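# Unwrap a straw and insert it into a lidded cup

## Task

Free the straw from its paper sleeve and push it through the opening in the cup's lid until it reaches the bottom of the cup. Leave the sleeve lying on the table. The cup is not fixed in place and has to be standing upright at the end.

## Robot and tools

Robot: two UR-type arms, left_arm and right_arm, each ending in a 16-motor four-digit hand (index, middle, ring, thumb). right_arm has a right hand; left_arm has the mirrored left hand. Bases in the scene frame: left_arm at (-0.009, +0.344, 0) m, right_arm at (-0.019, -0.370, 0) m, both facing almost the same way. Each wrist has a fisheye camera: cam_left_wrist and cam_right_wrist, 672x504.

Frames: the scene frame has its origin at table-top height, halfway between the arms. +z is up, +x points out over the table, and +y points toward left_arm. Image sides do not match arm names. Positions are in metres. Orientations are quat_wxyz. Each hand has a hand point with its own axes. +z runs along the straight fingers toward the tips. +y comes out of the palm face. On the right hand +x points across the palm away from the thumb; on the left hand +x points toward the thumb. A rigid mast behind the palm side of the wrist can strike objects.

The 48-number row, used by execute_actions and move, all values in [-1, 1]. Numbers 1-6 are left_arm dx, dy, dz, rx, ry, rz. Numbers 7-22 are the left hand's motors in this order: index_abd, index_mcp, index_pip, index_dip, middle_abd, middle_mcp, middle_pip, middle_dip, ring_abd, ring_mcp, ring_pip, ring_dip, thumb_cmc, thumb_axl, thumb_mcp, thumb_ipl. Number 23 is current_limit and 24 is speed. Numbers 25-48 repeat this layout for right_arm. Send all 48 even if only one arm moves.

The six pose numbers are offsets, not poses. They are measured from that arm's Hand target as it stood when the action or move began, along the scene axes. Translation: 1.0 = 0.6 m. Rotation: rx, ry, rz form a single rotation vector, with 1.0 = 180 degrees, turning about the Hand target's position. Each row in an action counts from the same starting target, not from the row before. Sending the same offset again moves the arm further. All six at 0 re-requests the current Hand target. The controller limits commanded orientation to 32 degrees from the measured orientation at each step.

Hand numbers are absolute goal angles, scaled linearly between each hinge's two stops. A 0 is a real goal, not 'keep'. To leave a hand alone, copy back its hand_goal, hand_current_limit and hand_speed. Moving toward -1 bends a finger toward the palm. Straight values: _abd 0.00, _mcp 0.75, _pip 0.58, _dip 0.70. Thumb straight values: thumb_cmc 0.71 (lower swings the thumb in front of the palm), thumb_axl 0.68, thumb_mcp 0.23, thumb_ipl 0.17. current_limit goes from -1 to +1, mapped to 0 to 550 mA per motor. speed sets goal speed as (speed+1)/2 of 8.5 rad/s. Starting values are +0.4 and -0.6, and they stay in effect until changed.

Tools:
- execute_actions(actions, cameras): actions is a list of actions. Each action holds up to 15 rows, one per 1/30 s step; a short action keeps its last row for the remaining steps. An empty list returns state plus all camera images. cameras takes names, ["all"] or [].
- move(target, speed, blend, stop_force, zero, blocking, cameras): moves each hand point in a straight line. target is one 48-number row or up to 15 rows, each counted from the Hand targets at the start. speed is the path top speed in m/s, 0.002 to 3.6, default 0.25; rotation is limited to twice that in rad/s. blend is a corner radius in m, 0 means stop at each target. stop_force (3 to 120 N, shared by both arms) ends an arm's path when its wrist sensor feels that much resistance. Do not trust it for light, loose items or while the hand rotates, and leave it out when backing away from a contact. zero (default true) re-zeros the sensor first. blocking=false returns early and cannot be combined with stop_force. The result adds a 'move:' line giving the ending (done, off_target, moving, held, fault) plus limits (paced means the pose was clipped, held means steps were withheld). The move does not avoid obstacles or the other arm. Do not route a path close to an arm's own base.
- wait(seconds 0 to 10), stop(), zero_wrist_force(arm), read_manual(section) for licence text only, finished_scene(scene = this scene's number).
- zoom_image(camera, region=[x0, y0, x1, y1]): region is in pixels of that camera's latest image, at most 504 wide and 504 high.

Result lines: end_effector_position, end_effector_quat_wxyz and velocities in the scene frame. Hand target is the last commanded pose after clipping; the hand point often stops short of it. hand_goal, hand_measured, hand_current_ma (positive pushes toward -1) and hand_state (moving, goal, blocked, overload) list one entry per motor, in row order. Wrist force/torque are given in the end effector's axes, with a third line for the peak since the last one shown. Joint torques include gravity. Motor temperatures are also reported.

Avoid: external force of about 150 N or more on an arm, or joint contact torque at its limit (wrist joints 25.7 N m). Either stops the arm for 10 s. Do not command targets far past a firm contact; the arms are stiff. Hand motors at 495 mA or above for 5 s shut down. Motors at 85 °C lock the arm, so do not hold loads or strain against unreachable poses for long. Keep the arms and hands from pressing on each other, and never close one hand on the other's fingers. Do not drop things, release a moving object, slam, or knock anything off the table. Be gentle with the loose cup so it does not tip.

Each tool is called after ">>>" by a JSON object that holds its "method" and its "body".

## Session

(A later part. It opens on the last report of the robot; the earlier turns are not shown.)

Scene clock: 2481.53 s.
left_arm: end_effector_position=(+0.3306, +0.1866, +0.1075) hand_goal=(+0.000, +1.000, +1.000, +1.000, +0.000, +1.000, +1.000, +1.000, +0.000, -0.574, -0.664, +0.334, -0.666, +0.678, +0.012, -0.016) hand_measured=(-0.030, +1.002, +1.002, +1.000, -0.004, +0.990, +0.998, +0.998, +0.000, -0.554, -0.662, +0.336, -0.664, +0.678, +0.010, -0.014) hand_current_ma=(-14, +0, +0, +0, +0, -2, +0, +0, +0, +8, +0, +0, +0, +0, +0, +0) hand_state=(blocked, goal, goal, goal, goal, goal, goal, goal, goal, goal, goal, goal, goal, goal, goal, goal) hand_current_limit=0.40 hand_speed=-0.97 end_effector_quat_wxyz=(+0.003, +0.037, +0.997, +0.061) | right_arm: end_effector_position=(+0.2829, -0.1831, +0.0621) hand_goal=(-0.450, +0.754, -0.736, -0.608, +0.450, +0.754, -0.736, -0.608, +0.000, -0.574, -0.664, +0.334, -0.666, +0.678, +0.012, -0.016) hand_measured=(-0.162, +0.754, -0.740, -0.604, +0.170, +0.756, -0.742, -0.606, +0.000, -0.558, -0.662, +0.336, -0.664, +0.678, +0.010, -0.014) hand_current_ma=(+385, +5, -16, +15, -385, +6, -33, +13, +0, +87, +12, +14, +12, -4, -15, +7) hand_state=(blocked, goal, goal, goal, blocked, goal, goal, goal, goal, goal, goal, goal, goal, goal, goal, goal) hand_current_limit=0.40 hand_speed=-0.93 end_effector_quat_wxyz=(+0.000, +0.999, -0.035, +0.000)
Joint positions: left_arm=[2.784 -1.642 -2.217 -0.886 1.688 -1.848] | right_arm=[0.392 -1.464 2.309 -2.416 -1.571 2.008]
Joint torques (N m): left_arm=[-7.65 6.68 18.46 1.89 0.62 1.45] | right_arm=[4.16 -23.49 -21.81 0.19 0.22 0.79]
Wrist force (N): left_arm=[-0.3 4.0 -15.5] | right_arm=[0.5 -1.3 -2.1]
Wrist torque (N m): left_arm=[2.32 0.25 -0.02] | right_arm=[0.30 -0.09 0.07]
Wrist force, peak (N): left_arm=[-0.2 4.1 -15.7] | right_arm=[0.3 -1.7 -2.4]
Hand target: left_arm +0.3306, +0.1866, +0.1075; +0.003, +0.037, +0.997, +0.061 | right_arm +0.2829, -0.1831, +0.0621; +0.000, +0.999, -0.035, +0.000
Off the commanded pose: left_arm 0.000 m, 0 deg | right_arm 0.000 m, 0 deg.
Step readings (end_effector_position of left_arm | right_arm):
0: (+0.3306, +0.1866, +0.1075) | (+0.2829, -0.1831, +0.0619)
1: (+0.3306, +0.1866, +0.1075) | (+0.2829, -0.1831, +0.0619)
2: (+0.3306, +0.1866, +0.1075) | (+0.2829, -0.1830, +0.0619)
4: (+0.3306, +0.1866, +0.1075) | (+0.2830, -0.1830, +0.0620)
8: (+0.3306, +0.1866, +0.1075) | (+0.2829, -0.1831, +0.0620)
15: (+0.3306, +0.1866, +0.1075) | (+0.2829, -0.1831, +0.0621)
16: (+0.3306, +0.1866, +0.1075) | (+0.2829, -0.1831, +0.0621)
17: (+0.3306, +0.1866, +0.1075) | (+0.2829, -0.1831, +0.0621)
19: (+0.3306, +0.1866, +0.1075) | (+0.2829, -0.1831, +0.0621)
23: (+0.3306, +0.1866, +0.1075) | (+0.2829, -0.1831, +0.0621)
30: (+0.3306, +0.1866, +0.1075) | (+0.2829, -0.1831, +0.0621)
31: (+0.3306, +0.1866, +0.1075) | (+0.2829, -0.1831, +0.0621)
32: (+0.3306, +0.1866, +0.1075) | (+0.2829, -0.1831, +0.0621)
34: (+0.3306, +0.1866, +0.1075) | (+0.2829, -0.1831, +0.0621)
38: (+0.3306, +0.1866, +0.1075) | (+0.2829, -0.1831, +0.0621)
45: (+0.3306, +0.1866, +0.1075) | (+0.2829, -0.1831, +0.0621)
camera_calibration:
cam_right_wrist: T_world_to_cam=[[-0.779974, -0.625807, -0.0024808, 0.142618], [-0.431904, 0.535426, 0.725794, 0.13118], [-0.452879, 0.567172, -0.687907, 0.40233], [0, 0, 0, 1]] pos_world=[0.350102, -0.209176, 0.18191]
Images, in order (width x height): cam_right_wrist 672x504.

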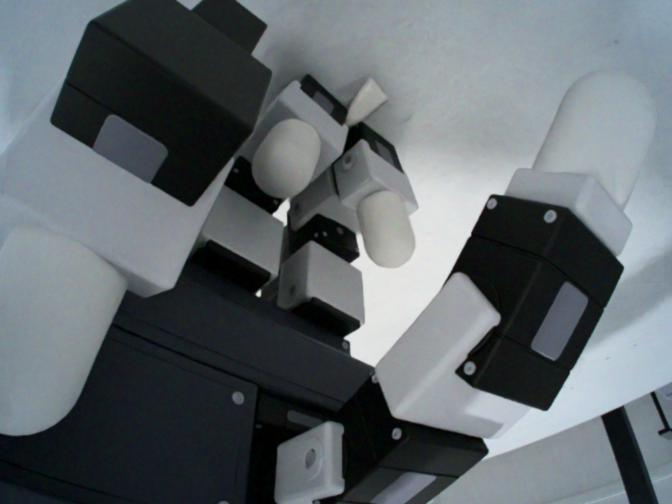

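>>> {"method": "execute_actions", "body": {"actions": [[[0,0,0,0,0,0,0,1,1,1,0,1,1,1,0,-0.574,-0.664,0.334,-0.666,0.678,0.012,-0.016,0.4,-0.97,0,0,0.0008,0,0,0,-0.45,0.753,-0.737,-0.609,0.45,0.753,-0.737,-0.609,0,-0.574,-0.664,0.334,-0.666,0.678,0.012,-0.016,0.76,-0.93]]]}}

>>> {"method": "move", "body": {"target": [[0,0,0,0,0,0,0,1,1,1,0,1,1,1,0,-0.574,-0.664,0.334,-0.666,0.678,0.012,-0.016,0.4,-0.97,-0.00025,-0.00332,0,0,0,0,-0.45,0.753,-0.737,-0.609,0.45,0.753,-0.737,-0.609,0,-0.574,-0.664,0.334,-0.666,0.678,0.012,-0.016,0.76,-0.93]], "speed": 0.005}}

>>> {"method": "move", "body": {"target": [[0,0,0,0,0,0,0,1,1,1,0,1,1,1,0,-0.574,-0.664,0.334,-0.666,0.678,0.012,-0.016,0.4,-0.97,-0.00025,-0.00332,0,0,0,0,-0.45,0.753,-0.737,-0.609,0.45,0.753,-0.737,-0.609,0,-0.574,-0.664,0.334,-0.666,0.678,0.012,-0.016,0.76,-0.93]], "speed": 0.005, "cameras": ["cam_right_wrist"]}}

Scene clock: 2493.37 s.
left_arm: end_effector_position=(+0.3306, +0.1866, +0.1075) hand_goal=(+0.000, +1.000, +1.000, +1.000, +0.000, +1.000, +1.000, +1.000, +0.000, -0.574, -0.664, +0.334, -0.666, +0.678, +0.012, -0.016) hand_measured=(-0.030, +1.002, +1.002, +1.000, -0.004, +0.990, +0.998, +0.998, +0.000, -0.554, -0.662, +0.336, -0.664, +0.678, +0.010, -0.014) hand_current_ma=(-14, +0, +0, +0, +0, -2, +0, +0, +0, +8, +0, +0, +0, +0, +0, +0) hand_state=(blocked, goal, goal, goal, goal, goal, goal, goal, goal, goal, goal, goal, goal, goal, goal, goal) hand_current_limit=0.40 hand_speed=-0.97 end_effector_quat_wxyz=(+0.003, +0.037, +0.997, +0.061) | right_arm: end_effector_position=(+0.2829, -0.1831, +0.0625) hand_goal=(-0.450, +0.754, -0.736, -0.608, +0.450, +0.754, -0.736, -0.608, +0.000, -0.574, -0.664, +0.334, -0.666, +0.678, +0.012, -0.016) hand_measured=(-0.176, +0.756, -0.740, -0.604, +0.184, +0.756, -0.742, -0.606, +0.000, -0.558, -0.662, +0.336, -0.664, +0.678, +0.010, -0.014) hand_current_ma=(+484, +15, -23, +15, -484, +8, -35, +13, +0, +87, +12, +14, +12, -4, -15, +7) hand_state=(blocked, goal, goal, goal, blocked, goal, goal, goal, goal, goal, goal, goal, goal, goal, goal, goal) hand_current_limit=0.76 hand_speed=-0.93 end_effector_quat_wxyz=(+0.000, +0.999, -0.035, +0.000)
Joint positions: left_arm=[2.784 -1.642 -2.217 -0.886 1.688 -1.848] | right_arm=[0.392 -1.465 2.308 -2.415 -1.571 2.008]
Joint torques (N m): left_arm=[-7.77 6.73 18.45 1.9 0.4 1.53] | right_arm=[3.86 -26.33 -24.47 0.34 0.05 0.8]
Wrist force (N): left_arm=[-0.2 4.1 -15.4] | right_arm=[0.3 0.1 0.8]
Wrist torque (N m): left_arm=[2.26 0.25 0.00] | right_arm=[0.06 -0.12 0.04]
Wrist force, peak (N): left_arm=[-0.5 4.4 -16.0] | right_arm=[0.2 -1.7 -2.3]
Hand target: left_arm +0.3306, +0.1866, +0.1075; +0.003, +0.037, +0.997, +0.061 | right_arm +0.2829, -0.1831, +0.0625; +0.000, +0.999, -0.035, +0.000
Off the commanded pose: left_arm 0.000 m, 0 deg | right_arm 0.000 m, 0 deg.
Step readings (end_effector_position of left_arm | right_arm):
0: (+0.3306, +0.1866, +0.1075) | (+0.2829, -0.1831, +0.0621)
1: (+0.3306, +0.1866, +0.1075) | (+0.2829, -0.1831, +0.0621)
2: (+0.3306, +0.1866, +0.1075) | (+0.2829, -0.1831, +0.0621)
4: (+0.3306, +0.1866, +0.1075) | (+0.2828, -0.1831, +0.0622)
8: (+0.3306, +0.1866, +0.1075) | (+0.2829, -0.1831, +0.0624)
15: (+0.3306, +0.1866, +0.1075) | (+0.2829, -0.1831, +0.0625)

Scene clock: 2494.10 s.
left_arm: end_effector_position=(+0.3306, +0.1866, +0.1075) hand_goal=(+0.000, +1.000, +1.000, +1.000, +0.000, +1.000, +1.000, +1.000, +0.000, -0.574, -0.664, +0.334, -0.666, +0.678, +0.012, -0.016) hand_measured=(-0.030, +1.002, +1.002, +1.000, -0.004, +0.990, +0.998, +0.998, +0.000, -0.554, -0.662, +0.336, -0.664, +0.678, +0.010, -0.014) hand_current_ma=(-14, +0, +0, +0, +0, -2, +0, +0, +0, +8, +0, +0, +0, +0, +0, +0) hand_state=(blocked, goal, goal, goal, goal, goal, goal, goal, goal, goal, goal, goal, goal, goal, goal, goal) hand_current_limit=0.40 hand_speed=-0.97 end_effector_quat_wxyz=(+0.003, +0.037, +0.997, +0.061) | right_arm: end_effector_position=(+0.2828, -0.1849, +0.0626) hand_goal=(-0.450, +0.754, -0.736, -0.608, +0.450, +0.754, -0.736, -0.608, +0.000, -0.574, -0.664, +0.334, -0.666, +0.678, +0.012, -0.016) hand_measured=(-0.176, +0.774, -0.748, -0.604, +0.184, +0.772, -0.748, -0.606, +0.000, -0.558, -0.662, +0.336, -0.664, +0.678, +0.010, -0.014) hand_current_ma=(+484, +109, -66, +15, -484, +96, -63, +13, +0, +87, +12, +14, +12, -4, -15, +7) hand_state=(blocked, goal, goal, goal, blocked, goal, goal, goal, goal, goal, goal, goal, goal, goal, goal, goal) hand_current_limit=0.76 hand_speed=-0.93 end_effector_quat_wxyz=(+0.000, +0.999, -0.035, +0.000)
Joint positions: left_arm=[2.784 -1.642 -2.217 -0.886 1.688 -1.848] | right_arm=[0.387 -1.468 2.312 -2.415 -1.571 2.004]
Joint torques (N m): left_arm=[-7.73 6.63 19.38 1.88 0.49 1.43] | right_arm=[-12.78 -23.31 -4.46 -4.31 -0.56 -1.72]
Wrist force (N): left_arm=[-0.4 3.7 -15.5] | right_arm=[-0.1 -7.7 -6.7]
Wrist torque (N m): left_arm=[2.26 0.22 -0.04] | right_arm=[0.64 -0.11 0.10]
Wrist force, peak (N): left_arm=[-0.5 4.4 -16.0] | right_arm=[-0.1 -7.7 -6.7]
Hand target: left_arm +0.3306, +0.1866, +0.1075; +0.003, +0.037, +0.997, +0.061 | right_arm +0.2828, -0.1850, +0.0625; +0.000, +0.999, -0.035, +0.000
Off the commanded pose: left_arm 0.000 m, 0 deg | right_arm 0.000 m, 0 deg.
move: done

Scene clock: 2494.80 s.
left_arm: end_effector_position=(+0.3306, +0.1866, +0.1075) hand_goal=(+0.000, +1.000, +1.000, +1.000, +0.000, +1.000, +1.000, +1.000, +0.000, -0.574, -0.664, +0.334, -0.666, +0.678, +0.012, -0.016) hand_measured=(-0.030, +1.002, +1.002, +1.000, -0.004, +0.990, +0.998, +0.998, +0.000, -0.554, -0.662, +0.336, -0.664, +0.678, +0.010, -0.014) hand_current_ma=(-14, +0, +0, +0, +0, -2, +0, +0, +0, +8, +0, +0, +0, +0, +0, +0) hand_state=(blocked, goal, goal, goal, goal, goal, goal, goal, goal, goal, goal, goal, goal, goal, goal, goal) hand_current_limit=0.40 hand_speed=-0.97 end_effector_quat_wxyz=(+0.003, +0.037, +0.997, +0.061) | right_arm: end_effector_position=(+0.2826, -0.1869, +0.0625) hand_goal=(-0.450, +0.754, -0.736, -0.608, +0.450, +0.754, -0.736, -0.608, +0.000, -0.574, -0.664, +0.334, -0.666, +0.678, +0.012, -0.016) hand_measured=(-0.178, +0.786, -0.758, -0.604, +0.188, +0.780, -0.756, -0.606, +0.000, -0.558, -0.662, +0.336, -0.664, +0.678, +0.010, -0.014) hand_current_ma=(+484, +170, -116, +15, -484, +139, -98, +13, +0, +87, +12, +14, +12, -4, -15, +7) hand_state=(blocked, blocked, blocked, goal, blocked, blocked, goal, goal, goal, goal, goal, goal, goal, goal, goal, goal) hand_current_limit=0.76 hand_speed=-0.93 end_effector_quat_wxyz=(+0.000, +0.999, -0.035, +0.000)
Joint positions: left_arm=[2.784 -1.642 -2.217 -0.886 1.688 -1.848] | right_arm=[0.383 -1.471 2.315 -2.416 -1.571 1.999]
Joint torques (N m): left_arm=[-6.84 7.09 19.12 1.96 0.36 1.29] | right_arm=[-12.05 -20.84 -3.35 -3.45 -2.47 -2.04]
Wrist force (N): left_arm=[-0.6 3.5 -15.0] | right_arm=[0.0 -10.4 -10.9]
Wrist torque (N m): left_arm=[2.24 0.23 -0.07] | right_arm=[1.02 -0.09 0.12]
Wrist force, peak (N): left_arm=[-0.6 3.6 -15.8] | right_arm=[0.1 -10.9 -11.1]
Hand target: left_arm +0.3306, +0.1866, +0.1075; +0.003, +0.037, +0.997, +0.061 | right_arm +0.2826, -0.1870, +0.0625; +0.000, +0.999, -0.035, +0.000
Off the commanded pose: left_arm 0.000 m, 0 deg | right_arm 0.000 m, 0 deg.
move: done
camera_calibration:
cam_right_wrist: T_world_to_cam=[[-0.779974, -0.625807, -0.00248091, 0.140008], [-0.431905, 0.535426, 0.725794, 0.132722], [-0.452879, 0.567172, -0.687907, 0.404693], [0, 0, 0, 1]] pos_world=[0.349802, -0.212976, 0.18241]
Images, in order (width x height): cam_right_wrist 672x504.

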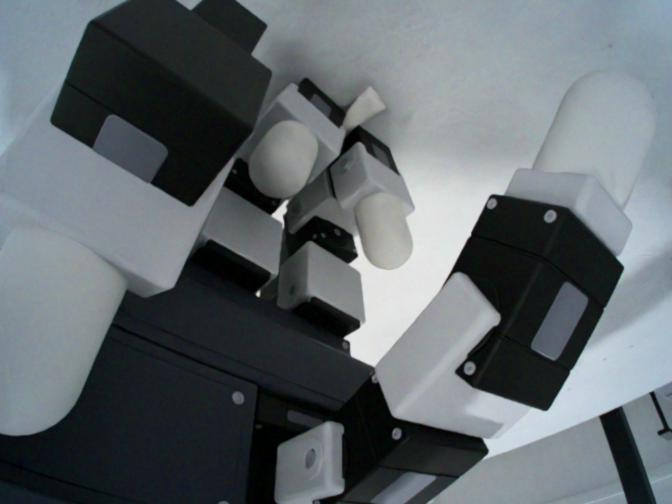

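>>> {"method": "move", "body": {"target": [[0,0,0,0,0,0,0,1,1,1,0,1,1,1,0,-0.574,-0.664,0.334,-0.666,0.678,0.012,-0.016,0.4,-0.97,0,0,0.006,0,0,0,-0.45,0.753,-0.737,-0.609,0.45,0.753,-0.737,-0.609,0,-0.574,-0.664,0.334,-0.666,0.678,0.012,-0.016,0.76,-0.93]], "speed": 0.006, "cameras": ["cam_right_wrist"]}}

>>> {"method": "zoom_image", "body": {"camera": "cam_right_wrist", "region": [230, 50, 430, 200]}}

Scene clock: 2508.53 s.
left_arm: end_effector_position=(+0.3306, +0.1866, +0.1075) hand_goal=(+0.000, +1.000, +1.000, +1.000, +0.000, +1.000, +1.000, +1.000, +0.000, -0.574, -0.664, +0.334, -0.666, +0.678, +0.012, -0.016) hand_measured=(-0.030, +1.002, +1.002, +1.000, -0.004, +0.990, +0.998, +0.998, +0.000, -0.554, -0.662, +0.336, -0.664, +0.678, +0.010, -0.014) hand_current_ma=(-14, +0, +0, +0, +0, -2, +0, +0, +0, +8, +0, +0, +0, +0, +0, +0) hand_state=(blocked, goal, goal, goal, goal, goal, goal, goal, goal, goal, goal, goal, goal, goal, goal, goal) hand_current_limit=0.40 hand_speed=-0.97 end_effector_quat_wxyz=(+0.003, +0.037, +0.997, +0.061) | right_arm: end_effector_position=(+0.2826, -0.1870, +0.0660) hand_goal=(-0.450, +0.754, -0.736, -0.608, +0.450, +0.754, -0.736, -0.608, +0.000, -0.574, -0.664, +0.334, -0.666, +0.678, +0.012, -0.016) hand_measured=(-0.180, +0.788, -0.744, -0.604, +0.188, +0.780, -0.742, -0.606, +0.000, -0.558, -0.662, +0.336, -0.664, +0.678, +0.010, -0.014) hand_current_ma=(+484, +177, -41, +15, -484, +139, -35, +13, +0, +87, +12, +14, +12, -4, -15, +7) hand_state=(blocked, blocked, goal, goal, blocked, blocked, goal, goal, goal, goal, goal, goal, goal, goal, goal, goal) hand_current_limit=0.76 hand_speed=-0.93 end_effector_quat_wxyz=(+0.000, +0.999, -0.035, +0.000)
Joint positions: left_arm=[2.784 -1.642 -2.217 -0.886 1.688 -1.848] | right_arm=[0.383 -1.479 2.312 -2.404 -1.571 1.999]
Joint torques (N m): left_arm=[-7.31 6.69 18.5 1.76 0.39 1.52] | right_arm=[-7.52 -26.6 -24.8 0.51 -0.14 -1.12]
Wrist force (N): left_arm=[-0.6 5.6 -17.1] | right_arm=[0.2 -2.8 1.1]
Wrist torque (N m): left_arm=[2.46 0.27 -0.04] | right_arm=[0.12 -0.10 0.11]
Wrist force, peak (N): left_arm=[-0.6 5.6 -17.1] | right_arm=[0.4 -11.4 -11.5]
Hand target: left_arm +0.3306, +0.1866, +0.1075; +0.003, +0.037, +0.997, +0.061 | right_arm +0.2826, -0.1870, +0.0661; +0.000, +0.999, -0.035, +0.000
Off the commanded pose: left_arm 0.000 m, 0 deg | right_arm 0.000 m, 0 deg.
move: done
camera_calibration:
cam_right_wrist: T_world_to_cam=[[-0.779946, -0.625842, -0.0024371, 0.139866], [-0.431928, 0.535458, 0.725757, 0.130383], [-0.452904, 0.567104, -0.687947, 0.407146], [0, 0, 0, 1]] pos_world=[0.349802, -0.213175, 0.18581]
Images, in order (width x height): cam_right_wrist 672x504.

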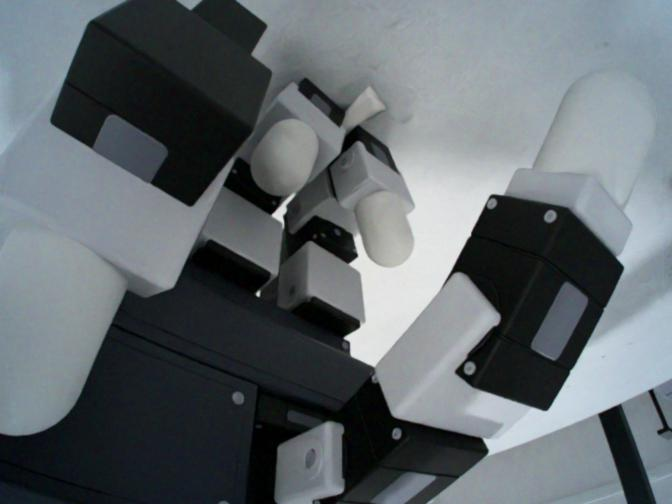

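Scaled by 2.520 from the camera's 672x504 image, which has a finer 960x720 frame.

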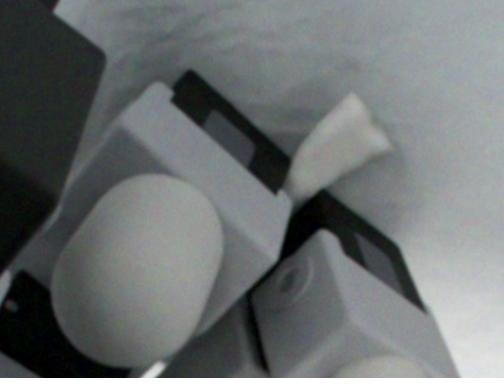

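>>> {"method": "move", "body": {"target": [[0,0,0,0,0,0,0,1,1,1,0,1,1,1,0,-0.574,-0.664,0.334,-0.666,0.678,0.012,-0.016,0.4,-0.97,-0.00025,-0.00332,0,0,0,0,-0.45,0.753,-0.737,-0.609,0.45,0.753,-0.737,-0.609,0,-0.574,-0.664,0.334,-0.666,0.678,0.012,-0.016,0.76,-0.93]], "speed": 0.005}}

>>> {"method": "move", "body": {"target": [[0,0,0,0,0,0,0,1,1,1,0,1,1,1,0,-0.574,-0.664,0.334,-0.666,0.678,0.012,-0.016,0.4,-0.97,-0.00025,-0.00332,0,0,0,0,-0.45,0.753,-0.737,-0.609,0.45,0.753,-0.737,-0.609,0,-0.574,-0.664,0.334,-0.666,0.678,0.012,-0.016,0.76,-0.93]], "speed": 0.005}}

>>> {"method": "move", "body": {"target": [[0,0,0,0,0,0,0,1,1,1,0,1,1,1,0,-0.574,-0.664,0.334,-0.666,0.678,0.012,-0.016,0.4,-0.97,-0.00025,-0.00332,0,0,0,0,-0.45,0.753,-0.737,-0.609,0.45,0.753,-0.737,-0.609,0,-0.574,-0.664,0.334,-0.666,0.678,0.012,-0.016,0.76,-0.93]], "speed": 0.005, "cameras": ["cam_right_wrist"]}}

>>> {"method": "zoom_image", "body": {"camera": "cam_right_wrist", "region": [230, 50, 430, 200]}}

Scene clock: 2525.20 s.
left_arm: end_effector_position=(+0.3306, +0.1866, +0.1075) hand_goal=(+0.000, +1.000, +1.000, +1.000, +0.000, +1.000, +1.000, +1.000, +0.000, -0.574, -0.664, +0.334, -0.666, +0.678, +0.012, -0.016) hand_measured=(-0.030, +1.002, +1.002, +1.000, -0.004, +0.990, +0.998, +0.998, +0.000, -0.554, -0.662, +0.336, -0.664, +0.678, +0.010, -0.014) hand_current_ma=(-14, +0, +0, +0, +0, -2, +0, +0, +0, +8, +0, +0, +0, +0, +0, +0) hand_state=(blocked, goal, goal, goal, goal, goal, goal, goal, goal, goal, goal, goal, goal, goal, goal, goal) hand_current_limit=0.40 hand_speed=-0.97 end_effector_quat_wxyz=(+0.003, +0.037, +0.997, +0.061) | right_arm: end_effector_position=(+0.2825, -0.1889, +0.0661) hand_goal=(-0.450, +0.754, -0.736, -0.608, +0.450, +0.754, -0.736, -0.608, +0.000, -0.574, -0.664, +0.334, -0.666, +0.678, +0.012, -0.016) hand_measured=(-0.180, +0.796, -0.734, -0.604, +0.188, +0.790, -0.734, -0.606, +0.000, -0.558, -0.662, +0.336, -0.664, +0.678, +0.010, -0.014) hand_current_ma=(+484, +228, +15, +15, -484, +198, +13, +13, +0, +87, +12, +14, +12, -4, -15, +7) hand_state=(blocked, blocked, goal, goal, blocked, blocked, goal, goal, goal, goal, goal, goal, goal, goal, goal, goal) hand_current_limit=0.76 hand_speed=-0.93 end_effector_quat_wxyz=(+0.000, +0.999, -0.035, +0.000)
Joint positions: left_arm=[2.784 -1.642 -2.217 -0.886 1.688 -1.848] | right_arm=[0.378 -1.482 2.315 -2.404 -1.571 1.995]
Joint torques (N m): left_arm=[-6.94 6.43 18.12 1.81 0.53 1.43] | right_arm=[-11.08 -25.2 -7.92 -4.86 -1.23 -1.83]
Wrist force (N): left_arm=[-0.5 4.2 -16.2] | right_arm=[-0.1 -7.0 1.0]
Wrist torque (N m): left_arm=[2.41 0.24 -0.05] | right_arm=[0.30 -0.07 0.08]
Wrist force, peak (N): left_arm=[-0.7 5.7 -17.5] | right_arm=[-0.1 -7.0 1.0]
Hand target: left_arm +0.3306, +0.1866, +0.1075; +0.003, +0.037, +0.997, +0.061 | right_arm +0.2825, -0.1890, +0.0661; +0.000, +0.999, -0.035, +0.000
Off the commanded pose: left_arm 0.000 m, 0 deg | right_arm 0.000 m, 0 deg.
move: done

Scene clock: 2525.90 s.
left_arm: end_effector_position=(+0.3306, +0.1866, +0.1075) hand_goal=(+0.000, +1.000, +1.000, +1.000, +0.000, +1.000, +1.000, +1.000, +0.000, -0.574, -0.664, +0.334, -0.666, +0.678, +0.012, -0.016) hand_measured=(-0.030, +1.002, +1.002, +1.000, -0.004, +0.990, +0.998, +0.998, +0.000, -0.554, -0.662, +0.336, -0.664, +0.678, +0.010, -0.014) hand_current_ma=(-14, +0, +0, +0, +0, -2, +0, +0, +0, +8, +0, +0, +0, +0, +0, +0) hand_state=(blocked, goal, goal, goal, goal, goal, goal, goal, goal, goal, goal, goal, goal, goal, goal, goal) hand_current_limit=0.40 hand_speed=-0.97 end_effector_quat_wxyz=(+0.003, +0.037, +0.997, +0.061) | right_arm: end_effector_position=(+0.2823, -0.1909, +0.0661) hand_goal=(-0.450, +0.754, -0.736, -0.608, +0.450, +0.754, -0.736, -0.608, +0.000, -0.574, -0.664, +0.334, -0.666, +0.678, +0.012, -0.016) hand_measured=(-0.180, +0.810, -0.728, -0.604, +0.188, +0.804, -0.730, -0.606, +0.000, -0.558, -0.662, +0.336, -0.664, +0.678, +0.010, -0.014) hand_current_ma=(+484, +297, +39, +15, -484, +267, +32, +13, +0, +87, +12, +14, +12, -4, -15, +7) hand_state=(blocked, blocked, goal, goal, blocked, blocked, goal, goal, goal, goal, goal, goal, goal, goal, goal, goal) hand_current_limit=0.76 hand_speed=-0.93 end_effector_quat_wxyz=(+0.000, +0.999, -0.035, +0.000)
Joint positions: left_arm=[2.784 -1.642 -2.217 -0.886 1.688 -1.848] | right_arm=[0.374 -1.485 2.319 -2.404 -1.571 1.99]
Joint torques (N m): left_arm=[-7.41 6.35 17.94 1.76 0.53 1.38] | right_arm=[-11.96 -24.86 -7.42 -4.65 -3.03 -1.56]
Wrist force (N): left_arm=[-0.3 0.4 -14.7] | right_arm=[0.2 -8.9 1.1]
Wrist torque (N m): left_arm=[2.34 0.20 -0.08] | right_arm=[0.39 -0.12 0.10]
Wrist force, peak (N): left_arm=[-0.3 3.8 -16.2] | right_arm=[-0.2 -8.9 0.9]
Hand target: left_arm +0.3306, +0.1866, +0.1075; +0.003, +0.037, +0.997, +0.061 | right_arm +0.2823, -0.1910, +0.0661; +0.000, +0.999, -0.035, +0.000
Off the commanded pose: left_arm 0.000 m, 0 deg | right_arm 0.000 m, 0 deg.
move: done

Scene clock: 2526.60 s.
left_arm: end_effector_position=(+0.3306, +0.1866, +0.1075) hand_goal=(+0.000, +1.000, +1.000, +1.000, +0.000, +1.000, +1.000, +1.000, +0.000, -0.574, -0.664, +0.334, -0.666, +0.678, +0.012, -0.016) hand_measured=(-0.030, +1.002, +1.002, +1.000, -0.004, +0.990, +0.998, +0.998, +0.000, -0.554, -0.662, +0.336, -0.664, +0.678, +0.010, -0.014) hand_current_ma=(-14, +0, +0, +0, +0, -2, +0, +0, +0, +8, +0, +0, +0, +0, +0, +0) hand_state=(blocked, goal, goal, goal, goal, goal, goal, goal, goal, goal, goal, goal, goal, goal, goal, goal) hand_current_limit=0.40 hand_speed=-0.97 end_effector_quat_wxyz=(+0.003, +0.037, +0.997, +0.061) | right_arm: end_effector_position=(+0.2822, -0.1929, +0.0661) hand_goal=(-0.450, +0.754, -0.736, -0.608, +0.450, +0.754, -0.736, -0.608, +0.000, -0.574, -0.664, +0.334, -0.666, +0.678, +0.012, -0.016) hand_measured=(-0.180, +0.820, -0.730, -0.604, +0.188, +0.812, -0.728, -0.606, +0.000, -0.558, -0.662, +0.336, -0.664, +0.678, +0.010, -0.014) hand_current_ma=(+484, +351, +33, +15, -484, +313, +41, +13, +0, +87, +12, +14, +12, -4, -15, +7) hand_state=(blocked, blocked, goal, goal, blocked, blocked, goal, goal, goal, goal, goal, goal, goal, goal, goal, goal) hand_current_limit=0.76 hand_speed=-0.93 end_effector_quat_wxyz=(+0.000, +0.999, -0.035, +0.000)
Joint positions: left_arm=[2.784 -1.642 -2.217 -0.886 1.688 -1.848] | right_arm=[0.369 -1.489 2.322 -2.405 -1.571 1.986]
Joint torques (N m): left_arm=[-7.38 7.07 19.04 1.66 0.75 1.56] | right_arm=[-14.23 -24.76 -5.66 -4.35 -3.72 -1.85]
Wrist force (N): left_arm=[-0.3 -2.0 -13.5] | right_arm=[-0.1 -9.6 -1.6]
Wrist torque (N m): left_arm=[2.31 0.22 -0.11] | right_arm=[0.60 -0.12 0.08]
Wrist force, peak (N): left_arm=[-0.6 0.1 -14.5] | right_arm=[-0.2 -11.3 -2.0]
Hand target: left_arm +0.3306, +0.1866, +0.1075; +0.003, +0.037, +0.997, +0.061 | right_arm +0.2822, -0.1930, +0.0661; +0.000, +0.999, -0.035, +0.000
Off the commanded pose: left_arm 0.000 m, 0 deg | right_arm 0.000 m, 0 deg.
move: done
camera_calibration:
cam_right_wrist: T_world_to_cam=[[-0.779974, -0.625807, -0.0024808, 0.13595], [-0.431904, 0.535426, 0.725794, 0.133149], [-0.452879, 0.567172, -0.687907, 0.410391], [0, 0, 0, 1]] pos_world=[0.349402, -0.218976, 0.18601]
Images, in order (width x height): cam_right_wrist 672x504.

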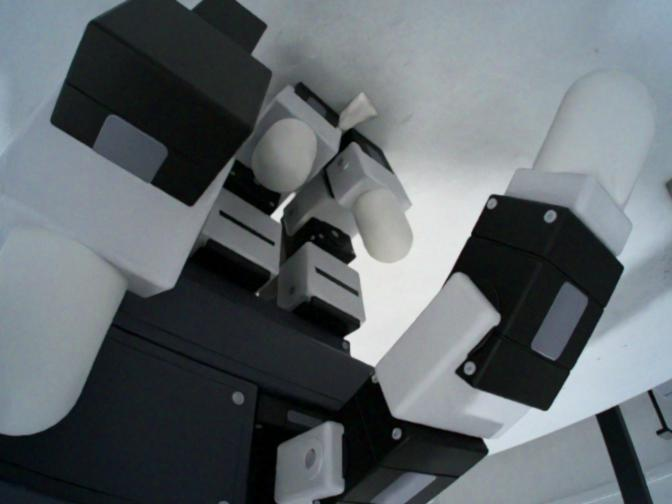

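Scaled by 2.520 from the camera's 672x504 image, which has a finer 960x720 frame.

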